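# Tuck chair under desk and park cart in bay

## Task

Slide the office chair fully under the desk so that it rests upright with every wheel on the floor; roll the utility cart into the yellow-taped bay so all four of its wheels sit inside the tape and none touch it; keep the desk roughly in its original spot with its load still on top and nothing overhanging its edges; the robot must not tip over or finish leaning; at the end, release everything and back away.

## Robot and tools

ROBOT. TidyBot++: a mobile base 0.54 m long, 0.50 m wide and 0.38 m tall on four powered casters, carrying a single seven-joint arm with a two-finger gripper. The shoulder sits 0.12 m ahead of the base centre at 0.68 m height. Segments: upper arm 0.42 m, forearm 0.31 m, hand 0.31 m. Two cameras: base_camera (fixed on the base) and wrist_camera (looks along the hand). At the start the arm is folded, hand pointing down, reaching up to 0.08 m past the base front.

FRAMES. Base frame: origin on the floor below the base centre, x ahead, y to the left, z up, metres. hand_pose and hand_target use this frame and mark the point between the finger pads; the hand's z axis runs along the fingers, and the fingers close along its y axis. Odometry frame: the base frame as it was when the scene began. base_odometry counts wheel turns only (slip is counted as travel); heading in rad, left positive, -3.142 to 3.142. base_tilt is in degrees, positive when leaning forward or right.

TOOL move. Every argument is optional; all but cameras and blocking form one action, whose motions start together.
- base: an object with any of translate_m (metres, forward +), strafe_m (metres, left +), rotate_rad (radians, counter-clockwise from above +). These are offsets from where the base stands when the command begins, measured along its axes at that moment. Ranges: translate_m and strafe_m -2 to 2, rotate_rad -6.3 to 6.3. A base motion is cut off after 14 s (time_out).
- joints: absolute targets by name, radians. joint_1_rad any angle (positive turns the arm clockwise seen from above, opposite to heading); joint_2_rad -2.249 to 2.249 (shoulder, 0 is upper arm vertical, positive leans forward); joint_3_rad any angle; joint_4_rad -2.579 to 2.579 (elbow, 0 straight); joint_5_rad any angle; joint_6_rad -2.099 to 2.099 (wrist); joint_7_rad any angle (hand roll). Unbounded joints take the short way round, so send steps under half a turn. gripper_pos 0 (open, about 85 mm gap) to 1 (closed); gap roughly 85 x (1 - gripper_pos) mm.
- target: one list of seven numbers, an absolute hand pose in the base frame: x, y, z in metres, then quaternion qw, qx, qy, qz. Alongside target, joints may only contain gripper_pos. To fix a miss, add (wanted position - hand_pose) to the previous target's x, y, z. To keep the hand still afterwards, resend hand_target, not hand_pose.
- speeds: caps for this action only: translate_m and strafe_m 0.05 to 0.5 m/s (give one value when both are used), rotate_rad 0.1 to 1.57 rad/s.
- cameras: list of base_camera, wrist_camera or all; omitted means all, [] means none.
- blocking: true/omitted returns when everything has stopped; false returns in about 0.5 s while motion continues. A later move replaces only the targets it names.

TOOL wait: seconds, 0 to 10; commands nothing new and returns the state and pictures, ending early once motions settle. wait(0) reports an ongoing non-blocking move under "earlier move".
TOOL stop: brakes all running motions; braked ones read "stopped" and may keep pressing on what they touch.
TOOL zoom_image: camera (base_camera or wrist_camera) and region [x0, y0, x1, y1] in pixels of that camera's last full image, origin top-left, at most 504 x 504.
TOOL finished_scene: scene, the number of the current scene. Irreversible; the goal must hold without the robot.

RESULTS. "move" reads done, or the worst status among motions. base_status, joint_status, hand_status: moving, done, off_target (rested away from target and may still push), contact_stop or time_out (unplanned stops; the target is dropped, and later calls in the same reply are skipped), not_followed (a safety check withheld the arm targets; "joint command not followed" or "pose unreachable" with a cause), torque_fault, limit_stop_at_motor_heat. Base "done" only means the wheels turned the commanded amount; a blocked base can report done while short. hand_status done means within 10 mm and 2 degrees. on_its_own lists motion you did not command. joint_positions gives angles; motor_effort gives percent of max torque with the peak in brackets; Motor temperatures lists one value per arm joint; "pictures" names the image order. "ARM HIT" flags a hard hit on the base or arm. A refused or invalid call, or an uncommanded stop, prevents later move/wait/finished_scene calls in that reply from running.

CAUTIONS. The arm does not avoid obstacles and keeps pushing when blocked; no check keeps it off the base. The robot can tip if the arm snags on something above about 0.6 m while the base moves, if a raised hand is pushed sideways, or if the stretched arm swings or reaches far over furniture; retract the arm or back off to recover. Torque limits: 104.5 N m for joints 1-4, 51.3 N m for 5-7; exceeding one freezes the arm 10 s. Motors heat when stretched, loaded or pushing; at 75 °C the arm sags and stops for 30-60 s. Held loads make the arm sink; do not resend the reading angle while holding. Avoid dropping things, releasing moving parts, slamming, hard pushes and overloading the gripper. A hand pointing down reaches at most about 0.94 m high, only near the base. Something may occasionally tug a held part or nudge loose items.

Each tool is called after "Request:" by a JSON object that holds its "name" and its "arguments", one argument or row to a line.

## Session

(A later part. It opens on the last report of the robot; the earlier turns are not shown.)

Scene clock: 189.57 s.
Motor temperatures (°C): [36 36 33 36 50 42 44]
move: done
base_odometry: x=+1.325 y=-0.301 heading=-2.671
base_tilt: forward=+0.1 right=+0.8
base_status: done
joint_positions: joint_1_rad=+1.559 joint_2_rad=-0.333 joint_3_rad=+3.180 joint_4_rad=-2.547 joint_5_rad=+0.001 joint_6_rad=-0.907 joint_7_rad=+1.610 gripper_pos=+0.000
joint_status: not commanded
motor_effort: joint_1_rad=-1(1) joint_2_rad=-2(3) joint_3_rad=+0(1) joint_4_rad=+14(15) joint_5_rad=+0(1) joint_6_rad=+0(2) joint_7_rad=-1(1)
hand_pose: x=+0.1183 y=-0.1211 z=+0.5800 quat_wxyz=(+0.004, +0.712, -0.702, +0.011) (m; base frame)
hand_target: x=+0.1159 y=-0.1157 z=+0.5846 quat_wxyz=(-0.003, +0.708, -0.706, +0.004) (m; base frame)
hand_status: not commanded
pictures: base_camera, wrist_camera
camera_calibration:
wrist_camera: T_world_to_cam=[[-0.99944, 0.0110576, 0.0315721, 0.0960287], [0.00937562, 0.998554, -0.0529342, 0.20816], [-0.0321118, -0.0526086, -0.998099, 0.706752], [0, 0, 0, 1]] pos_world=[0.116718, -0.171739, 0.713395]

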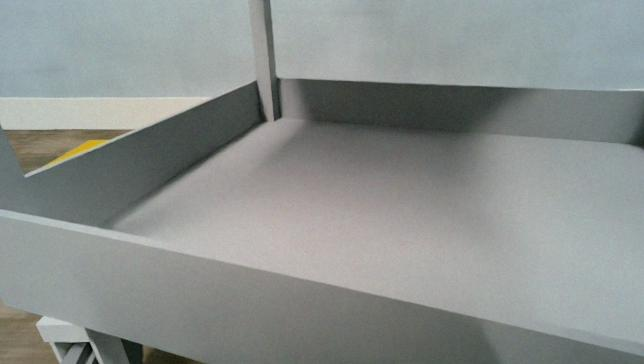

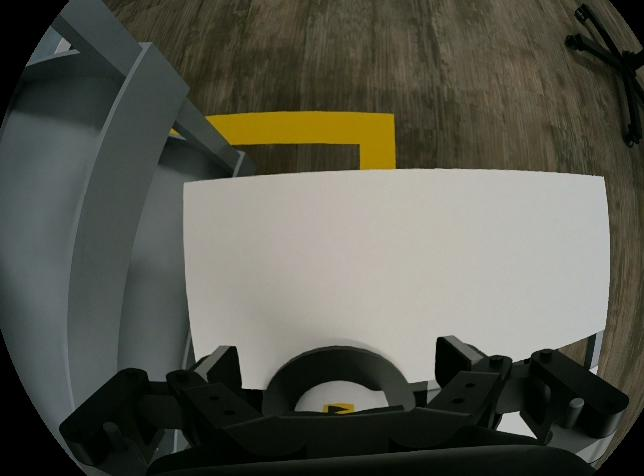

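Request:
{"name": "move", "arguments": {
  "base": {"translate_m":-0.22},
  "cameras": []
}}

Request:
{"name": "move", "arguments": {
  "base": {"strafe_m":-0.95},
  "cameras": []
}}

Request:
{"name": "move", "arguments": {
  "base": {"rotate_rad":1.19},
  "cameras": []
}}

Request:
{"name": "move", "arguments": {
  "base": {"strafe_m":-0.4}
}}

Scene clock: 205.37 s.
Motor temperatures (°C): [36 36 33 36 50 42 44]
move: done
base_odometry: x=+1.521 y=-0.201 heading=-2.671
base_tilt: forward=+0.1 right=+0.8
base_status: done
joint_positions: joint_1_rad=+1.559 joint_2_rad=-0.334 joint_3_rad=+3.180 joint_4_rad=-2.547 joint_5_rad=+0.001 joint_6_rad=-0.908 joint_7_rad=+1.610 gripper_pos=+0.000
joint_status: not commanded
motor_effort: joint_1_rad=-1(1) joint_2_rad=-2(3) joint_3_rad=+0(1) joint_4_rad=+14(15) joint_5_rad=+0(1) joint_6_rad=+1(2) joint_7_rad=+0(1)
hand_pose: x=+0.1183 y=-0.1210 z=+0.5800 quat_wxyz=(+0.004, +0.712, -0.702, +0.011) (m; base frame)
hand_target: x=+0.1159 y=-0.1157 z=+0.5846 quat_wxyz=(-0.003, +0.708, -0.706, +0.004) (m; base frame)
hand_status: not commanded
pictures: none
No camera images: "cameras" was empty.

Scene clock: 208.43 s.
Motor temperatures (°C): [36 36 33 36 50 42 44]
move: done
base_odometry: x=+1.091 y=+0.646 heading=-2.671
base_tilt: forward=+0.2 right=+0.8
base_status: done
joint_positions: joint_1_rad=+1.559 joint_2_rad=-0.335 joint_3_rad=+3.180 joint_4_rad=-2.547 joint_5_rad=+0.001 joint_6_rad=-0.908 joint_7_rad=+1.610 gripper_pos=+0.000
joint_status: not commanded
motor_effort: joint_1_rad=-1(1) joint_2_rad=-2(4) joint_3_rad=+0(1) joint_4_rad=+14(16) joint_5_rad=+0(0) joint_6_rad=+1(2) joint_7_rad=+0(1)
hand_pose: x=+0.1183 y=-0.1208 z=+0.5802 quat_wxyz=(+0.004, +0.712, -0.702, +0.012) (m; base frame)
hand_target: x=+0.1159 y=-0.1157 z=+0.5846 quat_wxyz=(-0.003, +0.708, -0.706, +0.004) (m; base frame)
hand_status: not commanded
pictures: none
No camera images: "cameras" was empty.

Scene clock: 210.47 s.
Motor temperatures (°C): [36 36 33 36 50 42 44]
move: done
base_odometry: x=+1.091 y=+0.646 heading=-1.482
base_tilt: forward=+0.1 right=+0.8
base_status: done
joint_positions: joint_1_rad=+1.559 joint_2_rad=-0.335 joint_3_rad=+3.180 joint_4_rad=-2.547 joint_5_rad=+0.001 joint_6_rad=-0.908 joint_7_rad=+1.610 gripper_pos=+0.000
joint_status: not commanded
motor_effort: joint_1_rad=-1(1) joint_2_rad=-2(2) joint_3_rad=+0(1) joint_4_rad=+14(15) joint_5_rad=+0(0) joint_6_rad=+1(2) joint_7_rad=+1(1)
hand_pose: x=+0.1183 y=-0.1208 z=+0.5802 quat_wxyz=(+0.004, +0.712, -0.702, +0.012) (m; base frame)
hand_target: x=+0.1159 y=-0.1157 z=+0.5846 quat_wxyz=(-0.003, +0.708, -0.706, +0.004) (m; base frame)
hand_status: not commanded
pictures: none
No camera images: "cameras" was empty.

Scene clock: 212.63 s.
Motor temperatures (°C): [36 36 33 36 50 42 44]
move: done
base_odometry: x=+0.692 y=+0.610 heading=-1.481
base_tilt: forward=+0.1 right=+0.8
base_status: done
joint_positions: joint_1_rad=+1.559 joint_2_rad=-0.335 joint_3_rad=+3.180 joint_4_rad=-2.546 joint_5_rad=+0.001 joint_6_rad=-0.909 joint_7_rad=+1.610 gripper_pos=+0.000
joint_status: not commanded
motor_effort: joint_1_rad=-1(1) joint_2_rad=-2(4) joint_3_rad=+0(1) joint_4_rad=+14(16) joint_5_rad=+0(0) joint_6_rad=+0(2) joint_7_rad=+0(1)
hand_pose: x=+0.1183 y=-0.1208 z=+0.5803 quat_wxyz=(+0.004, +0.712, -0.702, +0.012) (m; base frame)
hand_target: x=+0.1159 y=-0.1157 z=+0.5846 quat_wxyz=(-0.003, +0.708, -0.706, +0.004) (m; base frame)
hand_status: not commanded
pictures: base_camera, wrist_camera
camera_calibration:
wrist_camera: T_world_to_cam=[[-0.99944, 0.0112933, 0.0315001, 0.0960722], [0.00959514, 0.998519, -0.0535479, 0.208253], [-0.0320582, -0.0532157, -0.998068, 0.706963], [0, 0, 0, 1]] pos_world=[0.116684, -0.171408, 0.713722]

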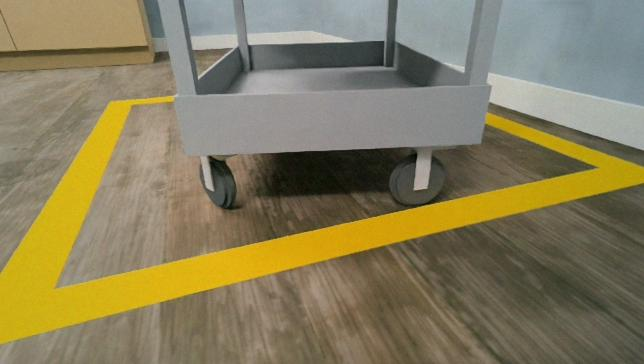

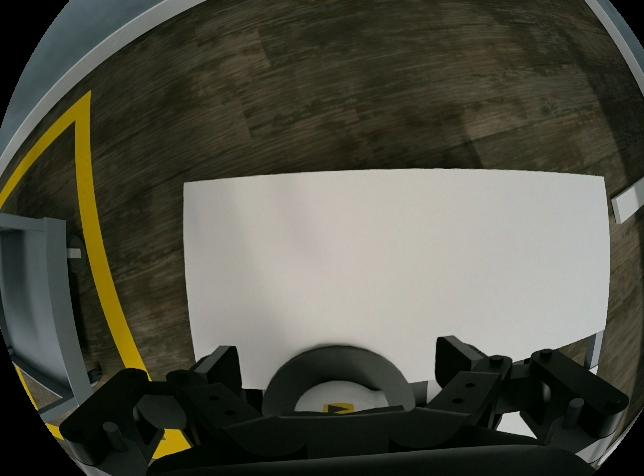

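Request:
{"name": "move", "arguments": {
  "base": {"translate_m":0.74},
  "speeds": {"translate_m":0.15}
}}

Request:
{"name": "move", "arguments": {
  "base": {"translate_m":-0.75}
}}

Scene clock: 221.67 s.
Motor temperatures (°C): [36 36 33 36 50 42 44]
move: done
base_odometry: x=+0.758 y=-0.126 heading=-1.481
base_tilt: forward=+0.1 right=+0.8
base_status: done
joint_positions: joint_1_rad=+1.560 joint_2_rad=-0.336 joint_3_rad=+3.180 joint_4_rad=-2.546 joint_5_rad=+0.001 joint_6_rad=-0.909 joint_7_rad=+1.610 gripper_pos=+0.000
joint_status: not commanded
motor_effort: joint_1_rad=+0(1) joint_2_rad=-2(3) joint_3_rad=+0(1) joint_4_rad=+14(15) joint_5_rad=+0(1) joint_6_rad=+1(2) joint_7_rad=-1(1)
hand_pose: x=+0.1182 y=-0.1207 z=+0.5803 quat_wxyz=(+0.004, +0.712, -0.702, +0.011) (m; base frame)
hand_target: x=+0.1159 y=-0.1157 z=+0.5846 quat_wxyz=(-0.003, +0.708, -0.706, +0.004) (m; base frame)
hand_status: not commanded
pictures: base_camera, wrist_camera
camera_calibration:
wrist_camera: T_world_to_cam=[[-0.999427, 0.0123626, 0.0314993, 0.0960692], [0.0106765, 0.99853, -0.0531456, 0.20775], [-0.03211, -0.0527789, -0.99809, 0.707067], [0, 0, 0, 1]] pos_world=[0.1165, -0.171314, 0.713731]

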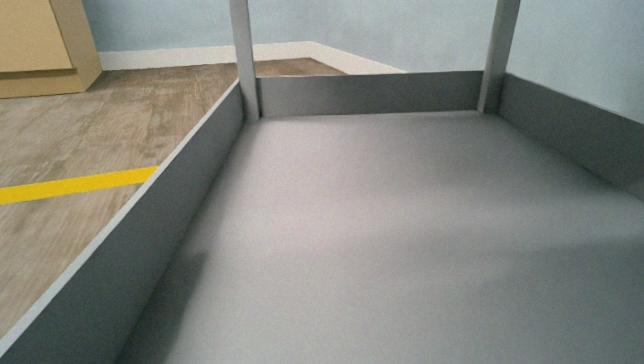

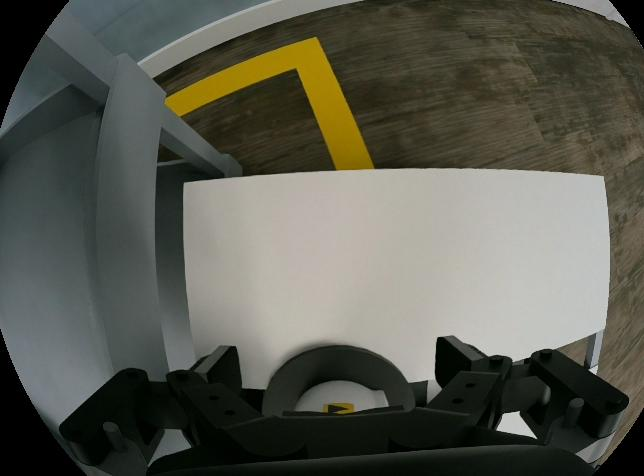

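Scene clock: 224.67 s.
Motor temperatures (°C): [36 36 33 36 50 42 44]
move: done
base_odometry: x=+0.691 y=+0.621 heading=-1.481
base_tilt: forward=+0.1 right=+0.8
base_status: done
joint_positions: joint_1_rad=+1.560 joint_2_rad=-0.336 joint_3_rad=+3.180 joint_4_rad=-2.546 joint_5_rad=+0.001 joint_6_rad=-0.910 joint_7_rad=+1.610 gripper_pos=+0.000
joint_status: not commanded
motor_effort: joint_1_rad=-1(1) joint_2_rad=-2(3) joint_3_rad=+0(1) joint_4_rad=+14(15) joint_5_rad=+0(1) joint_6_rad=+1(2) joint_7_rad=+0(1)
hand_pose: x=+0.1182 y=-0.1206 z=+0.5803 quat_wxyz=(+0.004, +0.712, -0.702, +0.012) (m; base frame)
hand_target: x=+0.1159 y=-0.1157 z=+0.5846 quat_wxyz=(-0.003, +0.708, -0.706, +0.004) (m; base frame)
hand_status: not commanded
pictures: base_camera, wrist_camera
camera_calibration:
wrist_camera: T_world_to_cam=[[-0.999427, 0.0123913, 0.0314943, 0.0960723], [0.0107046, 0.998528, -0.0531708, 0.207739], [-0.0321068, -0.0528032, -0.998089, 0.707081], [0, 0, 0, 1]] pos_world=[0.116496, -0.171287, 0.713749]

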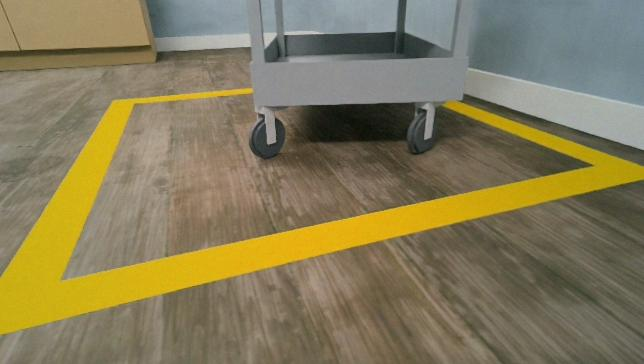

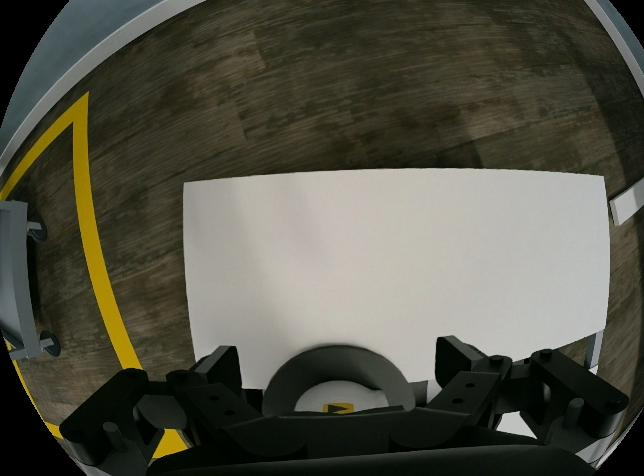

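Request:
{"name": "move", "arguments": {
  "base": {"rotate_rad":2.4},
  "joints": {"joint_1_rad":0.03,"joint_6_rad":0.25}
}}

Request:
{"name": "move", "arguments": {
  "base": {"rotate_rad":0.9}
}}

Scene clock: 234.50 s.
Motor temperatures (°C): [36 36 33 36 50 42 44]
move: done
base_odometry: x=+0.691 y=+0.621 heading=+0.919
base_tilt: forward=+0.1 right=+0.8
base_status: done
joint_positions: joint_1_rad=+0.039 joint_2_rad=-0.336 joint_3_rad=+3.180 joint_4_rad=-2.546 joint_5_rad=+0.001 joint_6_rad=+0.192 joint_7_rad=+1.610 gripper_pos=+0.000
joint_status: all done
motor_effort: joint_1_rad=-1(2) joint_2_rad=-6(6) joint_3_rad=+0(2) joint_4_rad=+19(19) joint_5_rad=+0(1) joint_6_rad=+9(9) joint_7_rad=+0(1)
hand_pose: x=+0.5126 y=-0.0295 z=+0.7568 quat_wxyz=(+0.025, +0.846, -0.018, +0.532) (m; base frame)
hand_target: x=+0.5237 y=-0.0276 z=+0.7834 quat_wxyz=(+0.026, +0.825, -0.014, +0.565) (m; base frame)
hand_status: not commanded
pictures: base_camera, wrist_camera
camera_calibration:
wrist_camera: T_world_to_cam=[[-0.107539, -0.99401, 0.019457, 0.00587829], [-0.40315, 0.0257095, -0.914773, 0.957365], [0.908794, -0.106218, -0.4035, -0.0331218], [0, 0, 0, 1]] pos_world=[0.416695, -0.0222884, 0.862292]

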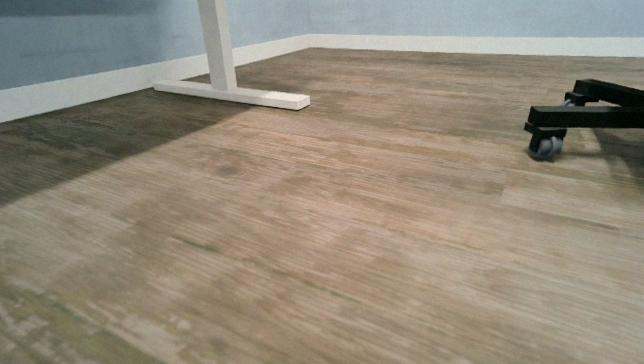

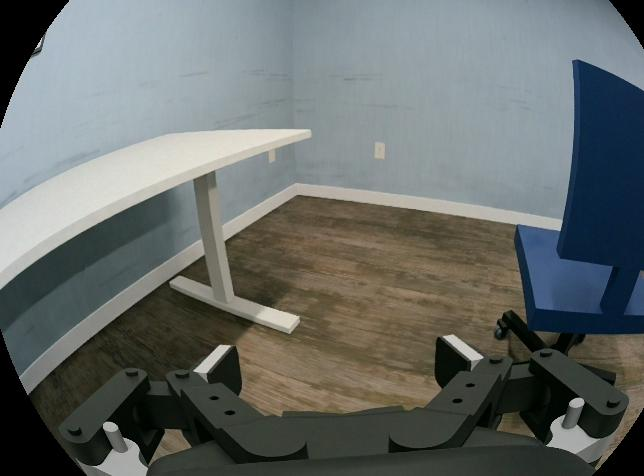

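Scene clock: 236.30 s.
Motor temperatures (°C): [36 36 33 36 50 42 44]
move: done
base_odometry: x=+0.691 y=+0.621 heading=+1.819
base_tilt: forward=+0.1 right=+0.8
base_status: done
joint_positions: joint_1_rad=+0.036 joint_2_rad=-0.336 joint_3_rad=+3.180 joint_4_rad=-2.546 joint_5_rad=+0.001 joint_6_rad=+0.195 joint_7_rad=+1.610 gripper_pos=+0.000
joint_status: not commanded
motor_effort: joint_1_rad=-1(2) joint_2_rad=-6(7) joint_3_rad=+0(1) joint_4_rad=+19(19) joint_5_rad=+0(1) joint_6_rad=+9(9) joint_7_rad=+0(1)
hand_pose: x=+0.5131 y=-0.0280 z=+0.7576 quat_wxyz=(+0.024, +0.845, -0.017, +0.533) (m; base frame)
hand_target: x=+0.5237 y=-0.0276 z=+0.7834 quat_wxyz=(+0.026, +0.825, -0.014, +0.565) (m; base frame)
hand_status: not commanded
pictures: base_camera, wrist_camera
camera_calibration:
wrist_camera: T_world_to_cam=[[-0.103919, -0.994397, 0.0193615, 0.00554302], [-0.400574, 0.0240276, -0.915949, 0.957802], [0.910352, -0.10294, -0.400827, -0.0358245], [0, 0, 0, 1]] pos_world=[0.41686, -0.0211895, 0.862832]

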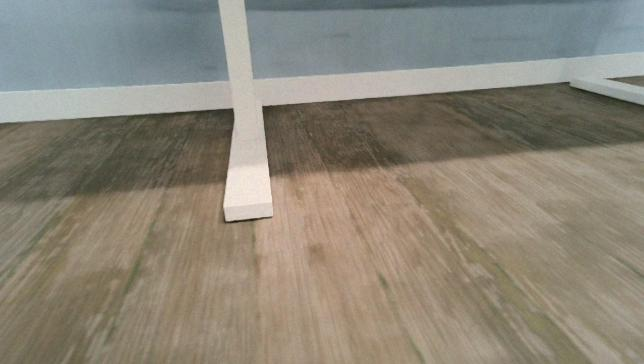

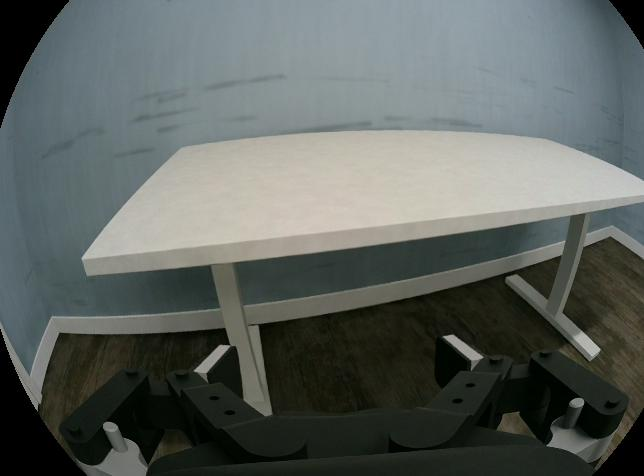

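Request:
{"name": "move", "arguments": {
  "base": {"translate_m":-1.1},
  "cameras": []
}}

Request:
{"name": "move", "arguments": {
  "base": {"strafe_m":-0.9}
}}

Scene clock: 249.37 s.
Motor temperatures (°C): [36 36 33 36 50 42 44]
move: done
base_odometry: x=+0.961 y=-0.445 heading=+1.818
base_tilt: forward=+0.1 right=+0.8
base_status: done
joint_positions: joint_1_rad=+0.034 joint_2_rad=-0.341 joint_3_rad=+3.180 joint_4_rad=-2.546 joint_5_rad=+0.001 joint_6_rad=+0.199 joint_7_rad=+1.610 gripper_pos=+0.000
joint_status: not commanded
motor_effort: joint_1_rad=-1(3) joint_2_rad=-6(13) joint_3_rad=+0(4) joint_4_rad=+19(23) joint_5_rad=+0(1) joint_6_rad=+9(10) joint_7_rad=+0(1)
hand_pose: x=+0.5132 y=-0.0271 z=+0.7608 quat_wxyz=(+0.024, +0.843, -0.016, +0.537) (m; base frame)
hand_target: x=+0.5237 y=-0.0276 z=+0.7834 quat_wxyz=(+0.026, +0.825, -0.014, +0.565) (m; base frame)
hand_status: not commanded
pictures: none
No camera images: "cameras" was empty.

Scene clock: 252.50 s.
Motor temperatures (°C): [36 36 33 36 50 42 44]
move: done
base_odometry: x=+1.834 y=-0.225 heading=+1.818
base_tilt: forward=+0.1 right=+0.8
base_status: done
joint_positions: joint_1_rad=+0.034 joint_2_rad=-0.341 joint_3_rad=+3.180 joint_4_rad=-2.546 joint_5_rad=+0.001 joint_6_rad=+0.199 joint_7_rad=+1.610 gripper_pos=+0.000
joint_status: not commanded
motor_effort: joint_1_rad=-1(2) joint_2_rad=-6(6) joint_3_rad=+0(2) joint_4_rad=+19(19) joint_5_rad=+0(1) joint_6_rad=+9(10) joint_7_rad=+0(2)
hand_pose: x=+0.5132 y=-0.0271 z=+0.7608 quat_wxyz=(+0.024, +0.843, -0.016, +0.537) (m; base frame)
hand_target: x=+0.5237 y=-0.0276 z=+0.7834 quat_wxyz=(+0.026, +0.825, -0.014, +0.565) (m; base frame)
hand_status: not commanded
pictures: base_camera, wrist_camera
camera_calibration:
wrist_camera: T_world_to_cam=[[-0.101858, -0.994617, 0.0189984, 0.00558891], [-0.39209, 0.0225873, -0.919649, 0.959181], [0.91427, -0.101123, -0.392281, -0.0430959], [0, 0, 0, 1]] pos_world=[0.416056, -0.0204645, 0.865098]

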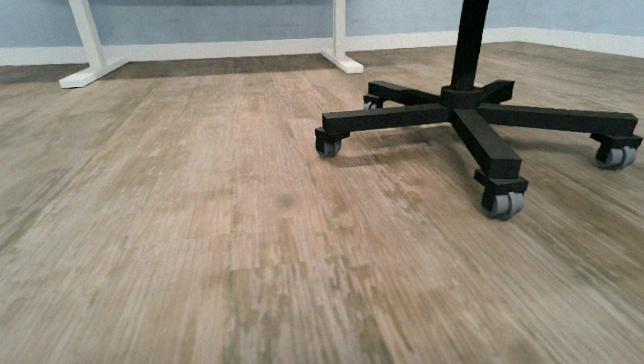

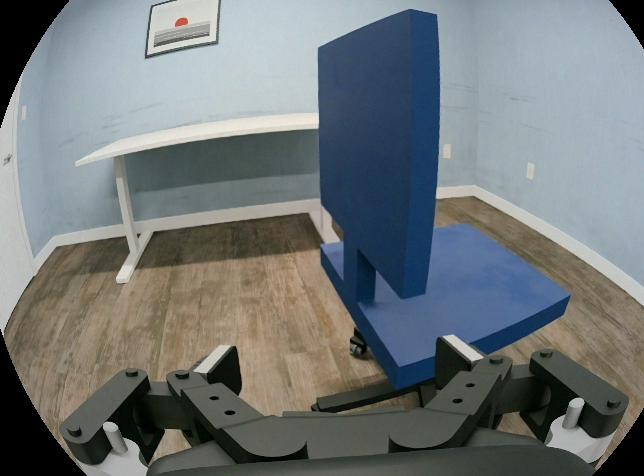

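Request:
{"name": "move", "arguments": {
  "base": {"rotate_rad":0.3},
  "cameras": []
}}

Request:
{"name": "move", "arguments": {
  "base": {"strafe_m":-0.42,"translate_m":-0.05}
}}

Scene clock: 260.53 s.
Motor temperatures (°C): [36 36 33 36 50 42 44]
move: done
base_odometry: x=+1.834 y=-0.225 heading=+2.118
base_tilt: forward=+0.2 right=+0.8
base_status: done
joint_positions: joint_1_rad=+0.033 joint_2_rad=-0.341 joint_3_rad=+3.180 joint_4_rad=-2.546 joint_5_rad=+0.001 joint_6_rad=+0.199 joint_7_rad=+1.610 gripper_pos=+0.000
joint_status: not commanded
motor_effort: joint_1_rad=-1(2) joint_2_rad=-6(7) joint_3_rad=+0(2) joint_4_rad=+19(19) joint_5_rad=+0(0) joint_6_rad=+8(9) joint_7_rad=+0(1)
hand_pose: x=+0.5133 y=-0.0267 z=+0.7608 quat_wxyz=(+0.024, +0.843, -0.015, +0.537) (m; base frame)
hand_target: x=+0.5237 y=-0.0276 z=+0.7834 quat_wxyz=(+0.026, +0.825, -0.014, +0.565) (m; base frame)
hand_status: not commanded
pictures: none
No camera images: "cameras" was empty.

Scene clock: 262.67 s.
Motor temperatures (°C): [36 36 33 36 50 42 44]
move: done
base_odometry: x=+2.219 y=-0.049 heading=+2.119
base_tilt: forward=+0.1 right=+0.8
base_status: done
joint_positions: joint_1_rad=+0.033 joint_2_rad=-0.341 joint_3_rad=+3.180 joint_4_rad=-2.546 joint_5_rad=+0.001 joint_6_rad=+0.199 joint_7_rad=+1.610 gripper_pos=+0.000
joint_status: not commanded
motor_effort: joint_1_rad=-1(2) joint_2_rad=-6(6) joint_3_rad=+0(2) joint_4_rad=+19(20) joint_5_rad=+0(1) joint_6_rad=+8(9) joint_7_rad=+0(1)
hand_pose: x=+0.5133 y=-0.0268 z=+0.7608 quat_wxyz=(+0.024, +0.843, -0.015, +0.537) (m; base frame)
hand_target: x=+0.5237 y=-0.0276 z=+0.7834 quat_wxyz=(+0.026, +0.825, -0.014, +0.565) (m; base frame)
hand_status: not commanded
pictures: base_camera, wrist_camera
camera_calibration:
wrist_camera: T_world_to_cam=[[-0.100861, -0.994719, 0.0189788, 0.00548365], [-0.392112, 0.0222123, -0.919649, 0.959184], [0.914371, -0.100199, -0.392282, -0.0431075], [0, 0, 0, 1]] pos_world=[0.416077, -0.0201703, 0.865098]

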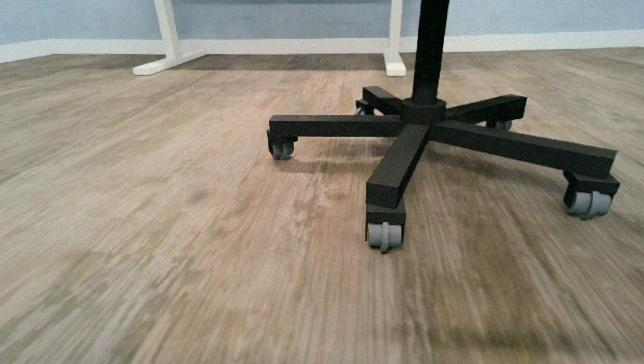

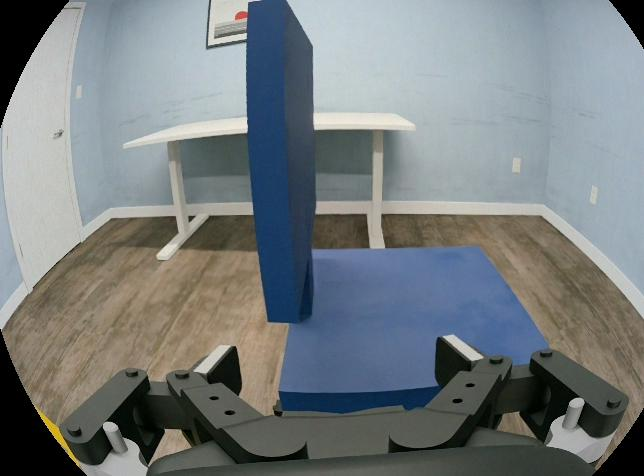

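Request:
{"name": "move", "arguments": {
  "base": {"strafe_m":0.085,"translate_m":0.15},
  "speeds": {"translate_m":0.2}
}}

Scene clock: 269.73 s.
Motor temperatures (°C): [36 36 33 36 50 42 44]
move: done
base_odometry: x=+2.068 y=+0.035 heading=+2.119
base_tilt: forward=+0.1 right=+0.7
base_status: done
joint_positions: joint_1_rad=+0.033 joint_2_rad=-0.341 joint_3_rad=+3.180 joint_4_rad=-2.546 joint_5_rad=+0.001 joint_6_rad=+0.200 joint_7_rad=+1.610 gripper_pos=+0.000
joint_status: not commanded
motor_effort: joint_1_rad=-1(1) joint_2_rad=-6(8) joint_3_rad=+0(1) joint_4_rad=+19(20) joint_5_rad=+0(0) joint_6_rad=+9(10) joint_7_rad=+0(1)
hand_pose: x=+0.5133 y=-0.0268 z=+0.7609 quat_wxyz=(+0.024, +0.843, -0.015, +0.537) (m; base frame)
hand_target: x=+0.5237 y=-0.0276 z=+0.7834 quat_wxyz=(+0.026, +0.825, -0.014, +0.565) (m; base frame)
hand_status: not commanded
pictures: base_camera, wrist_camera
camera_calibration:
wrist_camera: T_world_to_cam=[[-0.10087, -0.994719, 0.0189607, 0.00549896], [-0.391782, 0.0221964, -0.91979, 0.959237], [0.914512, -0.100208, -0.391952, -0.0433923], [0, 0, 0, 1]] pos_world=[0.416049, -0.02017, 0.865184]

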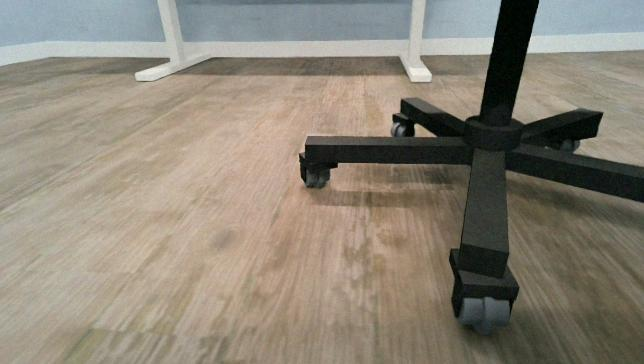

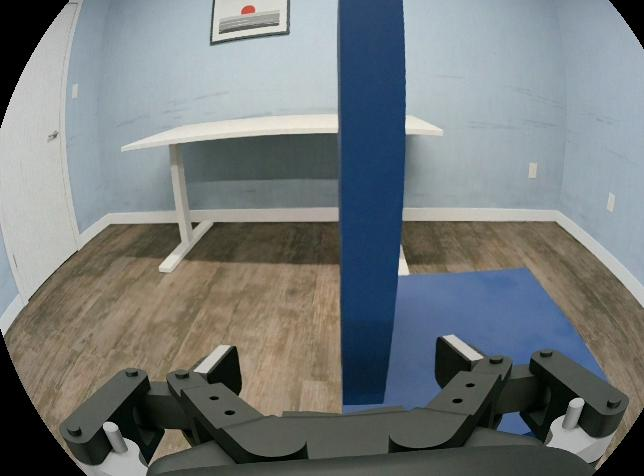

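Request:
{"name": "move", "arguments": {
  "base": {"strafe_m":-0.025,"translate_m":0.19},
  "speeds": {"translate_m":0.15}
}}

Request:
{"name": "move", "arguments": {
  "joints": {"gripper_pos":0.35},
  "cameras": ["wrist_camera"]
}}

Scene clock: 275.40 s.
Motor temperatures (°C): [36 36 33 36 50 42 44]
move: done
base_odometry: x=+1.991 y=+0.210 heading=+2.119
base_tilt: forward=+0.2 right=+0.8
base_status: done
joint_positions: joint_1_rad=+0.028 joint_2_rad=-0.342 joint_3_rad=+3.180 joint_4_rad=-2.548 joint_5_rad=+0.001 joint_6_rad=+0.202 joint_7_rad=+1.610 gripper_pos=+0.000
joint_status: not commanded
motor_effort: joint_1_rad=-1(4) joint_2_rad=-6(9) joint_3_rad=+0(3) joint_4_rad=+19(24) joint_5_rad=+0(1) joint_6_rad=+9(12) joint_7_rad=+0(1)
hand_pose: x=+0.5132 y=-0.0248 z=+0.7609 quat_wxyz=(+0.023, +0.843, -0.013, +0.538) (m; base frame)
hand_target: x=+0.5237 y=-0.0276 z=+0.7834 quat_wxyz=(+0.026, +0.825, -0.014, +0.565) (m; base frame)
hand_status: not commanded
pictures: base_camera, wrist_camera
camera_calibration:
wrist_camera: T_world_to_cam=[[-0.0961365, -0.995186, 0.019066, 0.00487581], [-0.390675, 0.0201083, -0.920309, 0.958933], [0.915495, -0.0959239, -0.390727, -0.0444225], [0, 0, 0, 1]] pos_world=[0.415768, -0.0186914, 0.865065]

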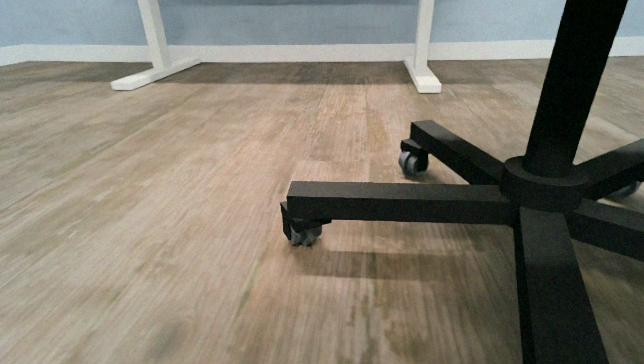

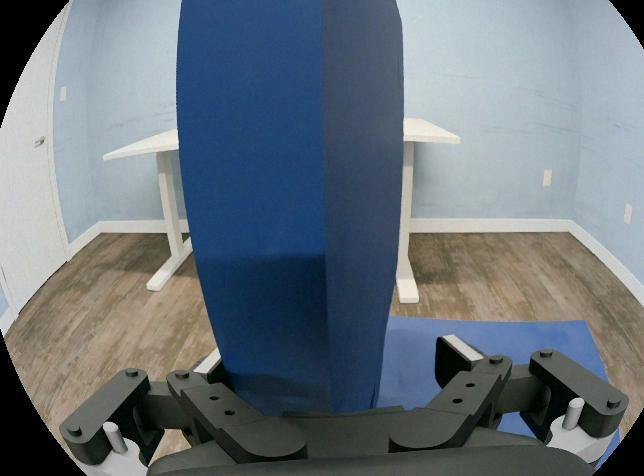

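Scene clock: 276.13 s.
Motor temperatures (°C): [36 36 33 36 50 42 44]
move: done
base_odometry: x=+1.991 y=+0.210 heading=+2.119
base_tilt: forward=+0.2 right=+0.8
base_status: not commanded
joint_positions: joint_1_rad=+0.008 joint_2_rad=-0.342 joint_3_rad=+3.167 joint_4_rad=-2.548 joint_5_rad=+0.001 joint_6_rad=+0.202 joint_7_rad=+1.610 gripper_pos=+0.349
joint_status: all done
motor_effort: joint_1_rad=+5(6) joint_2_rad=-4(6) joint_3_rad=+6(6) joint_4_rad=+19(20) joint_5_rad=-1(1) joint_6_rad=+9(9) joint_7_rad=+0(1)
hand_pose: x=+0.5136 y=-0.0120 z=+0.7609 quat_wxyz=(+0.016, +0.843, +0.001, +0.538) (m; base frame)
hand_target: x=+0.5237 y=-0.0276 z=+0.7834 quat_wxyz=(+0.026, +0.825, -0.014, +0.565) (m; base frame)
hand_status: not commanded
pictures: wrist_camera
camera_calibration:
wrist_camera: T_world_to_cam=[[-0.0644472, -0.997653, 0.023142, -0.00168164], [-0.391125, 0.00391787, -0.920329, 0.958904], [0.918078, -0.0683641, -0.390459, -0.0448074], [0, 0, 0, 1]] pos_world=[0.416079, -0.00849777, 0.86505]

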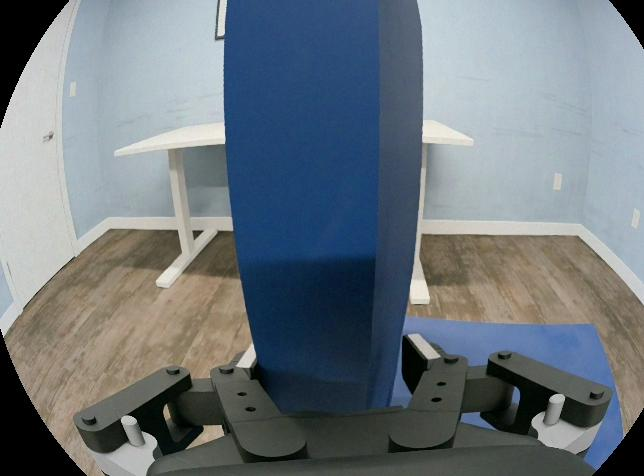

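Request:
{"name": "move", "arguments": {
  "base": {"rotate_rad":0.35,"translate_m":-0.066,"strafe_m":-0.245},
  "speeds": {"rotate_rad":0.22,"strafe_m":0.15},
  "cameras": ["wrist_camera"]
}}

Request:
{"name": "move", "arguments": {
  "base": {"rotate_rad":0.35,"translate_m":-0.066,"strafe_m":-0.245},
  "speeds": {"rotate_rad":0.22,"strafe_m":0.15}
}}

Scene clock: 284.67 s.
Motor temperatures (°C): [36 36 33 36 50 42 44]
move: done
base_odometry: x=+2.234 y=+0.281 heading=+2.470
base_tilt: forward=+0.1 right=+0.8
base_status: done
joint_positions: joint_1_rad=-0.003 joint_2_rad=-0.342 joint_3_rad=+3.158 joint_4_rad=-2.548 joint_5_rad=+0.001 joint_6_rad=+0.203 joint_7_rad=+1.610 gripper_pos=+0.350
joint_status: not commanded
motor_effort: joint_1_rad=+5(8) joint_2_rad=-5(7) joint_3_rad=+6(8) joint_4_rad=+20(22) joint_5_rad=-1(2) joint_6_rad=+10(11) joint_7_rad=+1(1)
hand_pose: x=+0.5137 y=-0.0041 z=+0.7611 quat_wxyz=(+0.012, +0.842, +0.010, +0.539) (m; base frame)
hand_target: x=+0.5237 y=-0.0276 z=+0.7834 quat_wxyz=(+0.026, +0.825, -0.014, +0.565) (m; base frame)
hand_status: not commanded
pictures: wrist_camera
camera_calibration:
wrist_camera: T_world_to_cam=[[-0.045109, -0.998638, 0.0262165, -0.0060788], [-0.390578, -0.00652388, -0.920547, 0.958894], [0.919464, -0.0517645, -0.389751, -0.0454813], [0, 0, 0, 1]] pos_world=[0.416067, -0.00216912, 0.86514]

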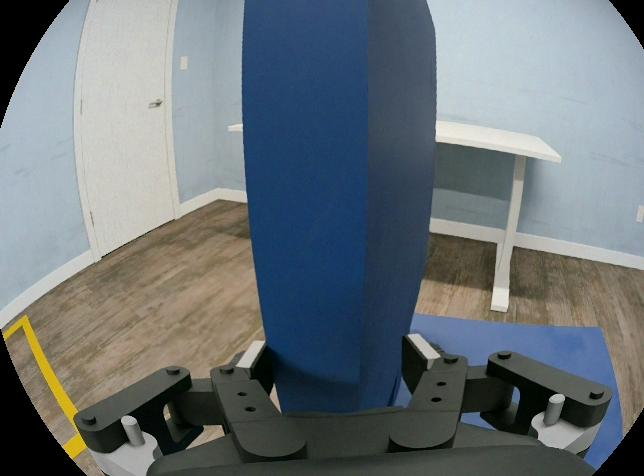

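Scene clock: 287.00 s.
Motor temperatures (°C): [36 36 33 36 50 42 44]
move: done
base_odometry: x=+2.438 y=+0.432 heading=+2.820
base_tilt: forward=+0.1 right=+0.8
base_status: done
joint_positions: joint_1_rad=+0.020 joint_2_rad=-0.342 joint_3_rad=+3.167 joint_4_rad=-2.548 joint_5_rad=+0.001 joint_6_rad=+0.203 joint_7_rad=+1.610 gripper_pos=+0.350
joint_status: not commanded
motor_effort: joint_1_rad=-1(7) joint_2_rad=-6(8) joint_3_rad=+0(8) joint_4_rad=+19(22) joint_5_rad=+0(2) joint_6_rad=+9(11) joint_7_rad=+0(1)
hand_pose: x=+0.5136 y=-0.0164 z=+0.7612 quat_wxyz=(+0.019, +0.842, -0.004, +0.539) (m; base frame)
hand_target: x=+0.5237 y=-0.0276 z=+0.7834 quat_wxyz=(+0.026, +0.825, -0.014, +0.565) (m; base frame)
hand_status: not commanded
pictures: base_camera, wrist_camera
camera_calibration:
wrist_camera: T_world_to_cam=[[-0.0757915, -0.996852, 0.02326, -0.00040162], [-0.390025, 0.00816926, -0.920768, 0.959046], [0.91768, -0.0788583, -0.389416, -0.045712], [0, 0, 0, 1]] pos_world=[0.41597, -0.0118398, 0.865267]

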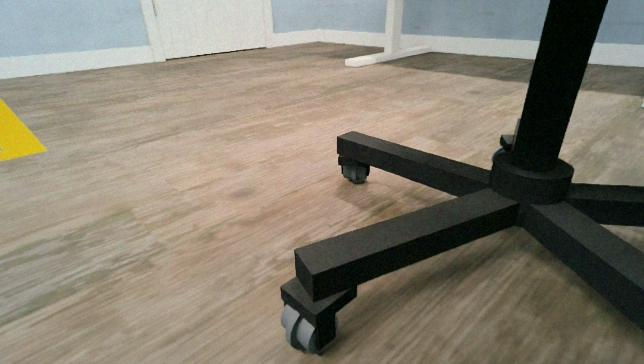

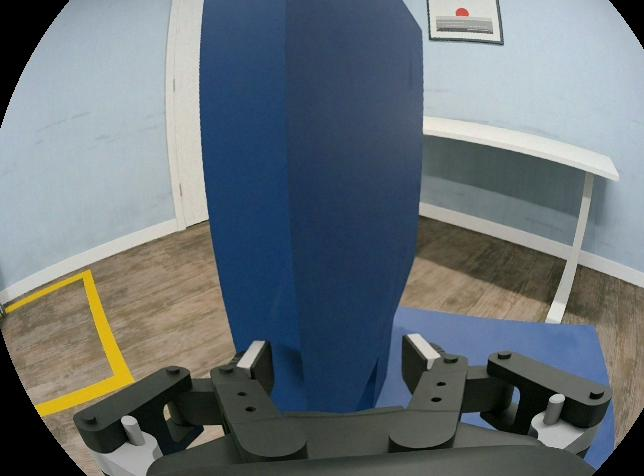

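Request:
{"name": "move", "arguments": {
  "base": {"rotate_rad":0.35,"translate_m":-0.066,"strafe_m":-0.24},
  "speeds": {"rotate_rad":0.22,"strafe_m":0.15},
  "cameras": ["wrist_camera"]
}}

Request:
{"name": "move", "arguments": {
  "base": {"rotate_rad":0.35,"translate_m":-0.066,"strafe_m":-0.24},
  "speeds": {"rotate_rad":0.22,"strafe_m":0.15}
}}

Scene clock: 295.83 s.
Motor temperatures (°C): [36 36 33 36 50 42 44]
move: done
base_odometry: x=+2.577 y=+0.639 heading=-3.112
base_tilt: forward=+0.1 right=+0.8
base_status: done
joint_positions: joint_1_rad=+0.021 joint_2_rad=-0.342 joint_3_rad=+3.169 joint_4_rad=-2.548 joint_5_rad=+0.001 joint_6_rad=+0.203 joint_7_rad=+1.610 gripper_pos=+0.350
joint_status: not commanded
motor_effort: joint_1_rad=+0(1) joint_2_rad=-6(7) joint_3_rad=+0(1) joint_4_rad=+19(20) joint_5_rad=+0(0) joint_6_rad=+9(10) joint_7_rad=-1(1)
hand_pose: x=+0.5135 y=-0.0181 z=+0.7612 quat_wxyz=(+0.020, +0.842, -0.006, +0.539) (m; base frame)
hand_target: x=+0.5237 y=-0.0276 z=+0.7834 quat_wxyz=(+0.026, +0.825, -0.014, +0.565) (m; base frame)
hand_status: not commanded
pictures: wrist_camera
camera_calibration:
wrist_camera: T_world_to_cam=[[-0.0797882, -0.996558, 0.0224837, 0.000604548], [-0.389973, 0.010449, -0.920767, 0.959057], [0.917363, -0.0822344, -0.389464, -0.0456617], [0, 0, 0, 1]] pos_world=[0.415943, -0.0131737, 0.865271]

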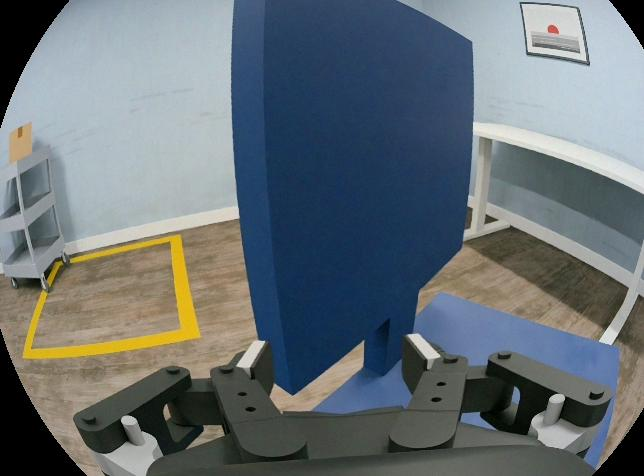

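Scene clock: 298.17 s.
Motor temperatures (°C): [36 36 33 36 50 42 44]
move: done
base_odometry: x=+2.636 y=+0.881 heading=-2.761
base_tilt: forward=+0.1 right=+0.8
base_status: done
joint_positions: joint_1_rad=+0.022 joint_2_rad=-0.342 joint_3_rad=+3.170 joint_4_rad=-2.548 joint_5_rad=+0.001 joint_6_rad=+0.203 joint_7_rad=+1.610 gripper_pos=+0.350
joint_status: not commanded
motor_effort: joint_1_rad=-1(1) joint_2_rad=-6(7) joint_3_rad=+0(1) joint_4_rad=+19(20) joint_5_rad=+0(0) joint_6_rad=+9(10) joint_7_rad=+0(1)
hand_pose: x=+0.5135 y=-0.0188 z=+0.7612 quat_wxyz=(+0.020, +0.842, -0.006, +0.539) (m; base frame)
hand_target: x=+0.5237 y=-0.0276 z=+0.7834 quat_wxyz=(+0.026, +0.825, -0.014, +0.565) (m; base frame)
hand_status: not commanded
pictures: base_camera, wrist_camera
camera_calibration:
wrist_camera: T_world_to_cam=[[-0.0814671, -0.996429, 0.0221987, 0.000999098], [-0.389949, 0.0113688, -0.920766, 0.959061], [0.917226, -0.0836685, -0.389482, -0.0456405], [0, 0, 0, 1]] pos_world=[0.415929, -0.0137265, 0.865273]

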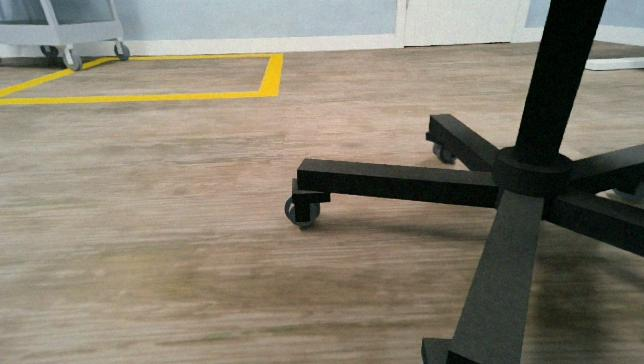

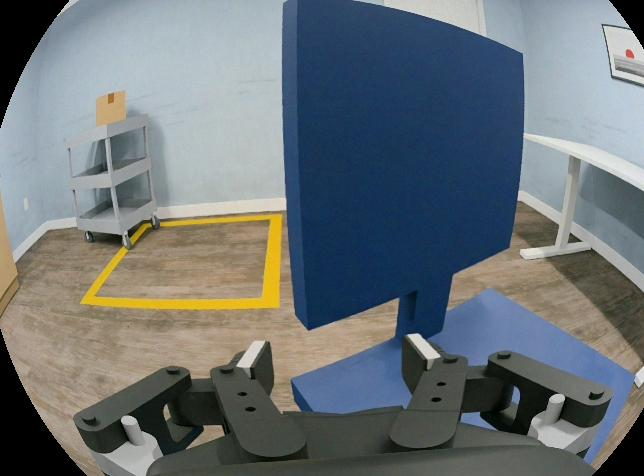

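Request:
{"name": "move", "arguments": {
  "base": {"translate_m":-0.25},
  "joints": {"gripper_pos":0},
  "cameras": []
}}

Request:
{"name": "move", "arguments": {
  "base": {"rotate_rad":-0.9},
  "cameras": []
}}

Request:
{"name": "move", "arguments": {
  "base": {"translate_m":-0.15,"strafe_m":0.5}
}}

Scene clock: 309.73 s.
Motor temperatures (°C): [36 36 33 36 50 42 44]
move: done
base_odometry: x=+2.868 y=+0.974 heading=-2.761
base_tilt: forward=+0.1 right=+0.8
base_status: done
joint_positions: joint_1_rad=+0.022 joint_2_rad=-0.344 joint_3_rad=+3.170 joint_4_rad=-2.548 joint_5_rad=+0.001 joint_6_rad=+0.203 joint_7_rad=+1.610 gripper_pos=+0.000
joint_status: all done
motor_effort: joint_1_rad=-1(1) joint_2_rad=-6(9) joint_3_rad=+0(1) joint_4_rad=+19(20) joint_5_rad=+0(0) joint_6_rad=+9(10) joint_7_rad=+0(1)
hand_pose: x=+0.5133 y=-0.0188 z=+0.7622 quat_wxyz=(+0.020, +0.842, -0.006, +0.539) (m; base frame)
hand_target: x=+0.5237 y=-0.0276 z=+0.7834 quat_wxyz=(+0.026, +0.825, -0.014, +0.565) (m; base frame)
hand_status: not commanded
pictures: none
No camera images: "cameras" was empty.

Scene clock: 311.53 s.
Motor temperatures (°C): [36 36 33 36 50 42 44]
move: done
base_odometry: x=+2.868 y=+0.974 heading=+2.623
base_tilt: forward=+0.1 right=+0.8
base_status: done
joint_positions: joint_1_rad=+0.025 joint_2_rad=-0.344 joint_3_rad=+3.172 joint_4_rad=-2.548 joint_5_rad=+0.001 joint_6_rad=+0.203 joint_7_rad=+1.610 gripper_pos=+0.000
joint_status: not commanded
motor_effort: joint_1_rad=-1(2) joint_2_rad=-6(7) joint_3_rad=+0(1) joint_4_rad=+19(19) joint_5_rad=+0(0) joint_6_rad=+9(9) joint_7_rad=+0(1)
hand_pose: x=+0.5133 y=-0.0206 z=+0.7622 quat_wxyz=(+0.021, +0.842, -0.008, +0.539) (m; base frame)
hand_target: x=+0.5237 y=-0.0276 z=+0.7834 quat_wxyz=(+0.026, +0.825, -0.014, +0.565) (m; base frame)
hand_status: not commanded
pictures: none
No camera images: "cameras" was empty.

Scene clock: 313.93 s.
Motor temperatures (°C): [36 36 33 36 50 42 44]
move: done
base_odometry: x=+2.750 y=+0.465 heading=+2.622
base_tilt: forward=+0.1 right=+0.8
base_status: done
joint_positions: joint_1_rad=+0.025 joint_2_rad=-0.344 joint_3_rad=+3.172 joint_4_rad=-2.548 joint_5_rad=+0.001 joint_6_rad=+0.203 joint_7_rad=+1.610 gripper_pos=+0.000
joint_status: not commanded
motor_effort: joint_1_rad=+0(2) joint_2_rad=-6(7) joint_3_rad=+0(2) joint_4_rad=+19(20) joint_5_rad=+0(0) joint_6_rad=+9(10) joint_7_rad=+0(1)
hand_pose: x=+0.5133 y=-0.0206 z=+0.7622 quat_wxyz=(+0.021, +0.842, -0.008, +0.539) (m; base frame)
hand_target: x=+0.5237 y=-0.0276 z=+0.7834 quat_wxyz=(+0.026, +0.825, -0.014, +0.565) (m; base frame)
hand_status: not commanded
pictures: base_camera, wrist_camera
camera_calibration:
wrist_camera: T_world_to_cam=[[-0.0860563, -0.996061, 0.0213772, 0.00210653], [-0.387712, 0.0137162, -0.921679, 0.959433], [0.917755, -0.0876044, -0.387365, -0.0471649], [0, 0, 0, 1]] pos_world=[0.41545, -0.0151934, 0.865974]

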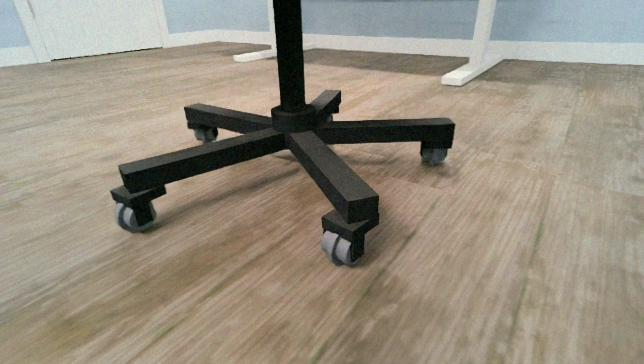

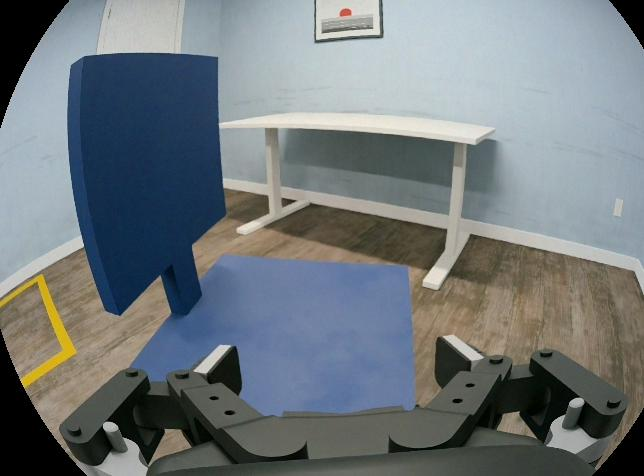

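Request:
{"name": "move", "arguments": {
  "base": {"rotate_rad":-0.38,"translate_m":-0.3},
  "joints": {"joint_1_rad":0.0,"joint_2_rad":0.1,"joint_4_rad":-2.35,"joint_6_rad":0.8},
  "cameras": []
}}

Request:
{"name": "move", "arguments": {
  "base": {"strafe_m":0.75}
}}

Scene clock: 329.27 s.
Motor temperatures (°C): [36 35 33 36 50 42 44]
move: done
base_odometry: x=+3.010 y=+0.316 heading=+2.241
base_tilt: forward=+0.1 right=+0.8
base_status: done
joint_positions: joint_1_rad=+0.012 joint_2_rad=+0.083 joint_3_rad=+3.173 joint_4_rad=-2.382 joint_5_rad=+0.001 joint_6_rad=+0.742 joint_7_rad=+1.610 gripper_pos=+0.000
joint_status: all done
motor_effort: joint_1_rad=-1(3) joint_2_rad=-19(20) joint_3_rad=+0(2) joint_4_rad=+16(19) joint_5_rad=+0(1) joint_6_rad=+10(10) joint_7_rad=+0(1)
hand_pose: x=+0.6583 y=-0.0216 z=+0.8087 quat_wxyz=(+0.028, +0.759, +0.000, +0.651) (m; base frame)
hand_target: x=+0.6719 y=-0.0196 z=+0.8337 quat_wxyz=(+0.029, +0.735, +0.003, +0.678) (m; base frame)
hand_status: not commanded
pictures: none
No camera images: "cameras" was empty.

Scene clock: 331.83 s.
Motor temperatures (°C): [36 36 33 36 50 42 44]
move: done
base_odometry: x=+2.423 y=-0.150 heading=+2.242
base_tilt: forward=+0.2 right=+0.8
base_status: done
joint_positions: joint_1_rad=+0.003 joint_2_rad=+0.084 joint_3_rad=+3.174 joint_4_rad=-2.381 joint_5_rad=+0.001 joint_6_rad=+0.744 joint_7_rad=+1.610 gripper_pos=+0.000
joint_status: not commanded
motor_effort: joint_1_rad=+0(3) joint_2_rad=-19(20) joint_3_rad=-1(3) joint_4_rad=+16(17) joint_5_rad=+0(1) joint_6_rad=+10(10) joint_7_rad=+0(1)
hand_pose: x=+0.6590 y=-0.0172 z=+0.8092 quat_wxyz=(+0.025, +0.758, +0.003, +0.652) (m; base frame)
hand_target: x=+0.6719 y=-0.0196 z=+0.8337 quat_wxyz=(+0.029, +0.735, +0.003, +0.678) (m; base frame)
hand_status: not commanded
pictures: base_camera, wrist_camera
camera_calibration:
wrist_camera: T_world_to_cam=[[-0.0747232, -0.996919, 0.0238323, 0.00758552], [-0.118742, -0.014834, -0.992814, 0.939066], [0.990109, -0.0770162, -0.117268, -0.428445], [0, 0, 0, 1]] pos_world=[0.536281, -0.0115049, 0.881895]

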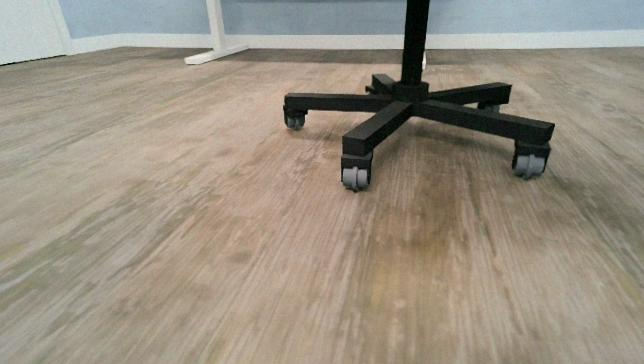

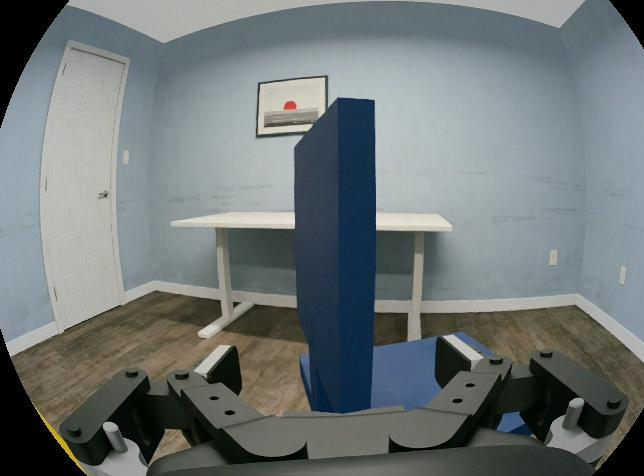

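Request:
{"name": "move", "arguments": {
  "base": {"rotate_rad":0.08},
  "cameras": []
}}

Request:
{"name": "move", "arguments": {
  "base": {"translate_m":0.18,"strafe_m":-0.115}
}}

Scene clock: 336.97 s.
Motor temperatures (°C): [36 36 33 36 50 42 44]
move: done
base_odometry: x=+2.423 y=-0.150 heading=+2.322
base_tilt: forward=+0.1 right=+0.8
base_status: done
joint_positions: joint_1_rad=-0.003 joint_2_rad=+0.084 joint_3_rad=+3.175 joint_4_rad=-2.381 joint_5_rad=+0.001 joint_6_rad=+0.745 joint_7_rad=+1.610 gripper_pos=+0.000
joint_status: not commanded
motor_effort: joint_1_rad=+0(3) joint_2_rad=-19(20) joint_3_rad=+0(2) joint_4_rad=+16(17) joint_5_rad=+0(1) joint_6_rad=+10(10) joint_7_rad=+0(1)
hand_pose: x=+0.6591 y=-0.0144 z=+0.8092 quat_wxyz=(+0.024, +0.758, +0.005, +0.652) (m; base frame)
hand_target: x=+0.6719 y=-0.0196 z=+0.8337 quat_wxyz=(+0.029, +0.735, +0.003, +0.678) (m; base frame)
hand_status: not commanded
pictures: none
No camera images: "cameras" was empty.

Scene clock: 338.67 s.
Motor temperatures (°C): [36 36 33 36 50 42 44]
move: done
base_odometry: x=+2.384 y=+0.060 heading=+2.323
base_tilt: forward=+0.1 right=+0.8
base_status: done
joint_positions: joint_1_rad=-0.003 joint_2_rad=+0.093 joint_3_rad=+3.175 joint_4_rad=-2.376 joint_5_rad=+0.001 joint_6_rad=+0.746 joint_7_rad=+1.610 gripper_pos=+0.000
joint_status: not commanded
motor_effort: joint_1_rad=-1(2) joint_2_rad=-19(21) joint_3_rad=+0(2) joint_4_rad=+16(18) joint_5_rad=+0(1) joint_6_rad=+10(10) joint_7_rad=-1(1)
hand_pose: x=+0.6618 y=-0.0148 z=+0.8081 quat_wxyz=(+0.024, +0.758, +0.005, +0.651) (m; base frame)
hand_target: x=+0.6719 y=-0.0196 z=+0.8337 quat_wxyz=(+0.029, +0.735, +0.003, +0.678) (m; base frame)
hand_status: not commanded
pictures: base_camera, wrist_camera
camera_calibration:
wrist_camera: T_world_to_cam=[[-0.0701656, -0.997241, 0.0242169, 0.00690019], [-0.119395, -0.0157066, -0.992723, 0.938725], [0.990364, -0.0725464, -0.117964, -0.430723], [0, 0, 0, 1]] pos_world=[0.539136, -0.0096221, 0.880917]

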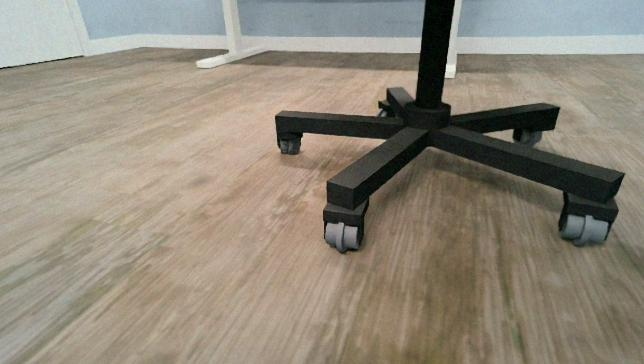

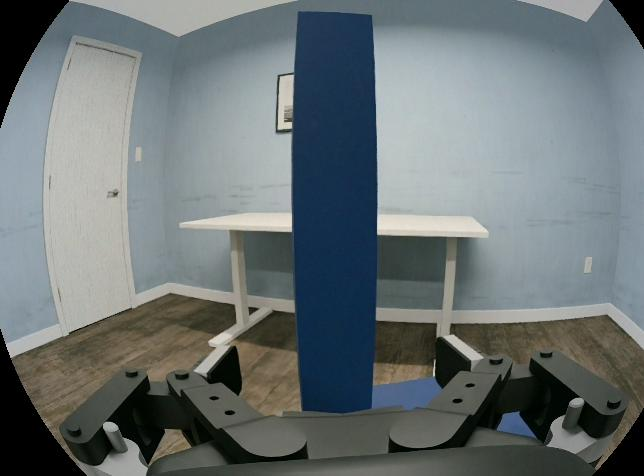

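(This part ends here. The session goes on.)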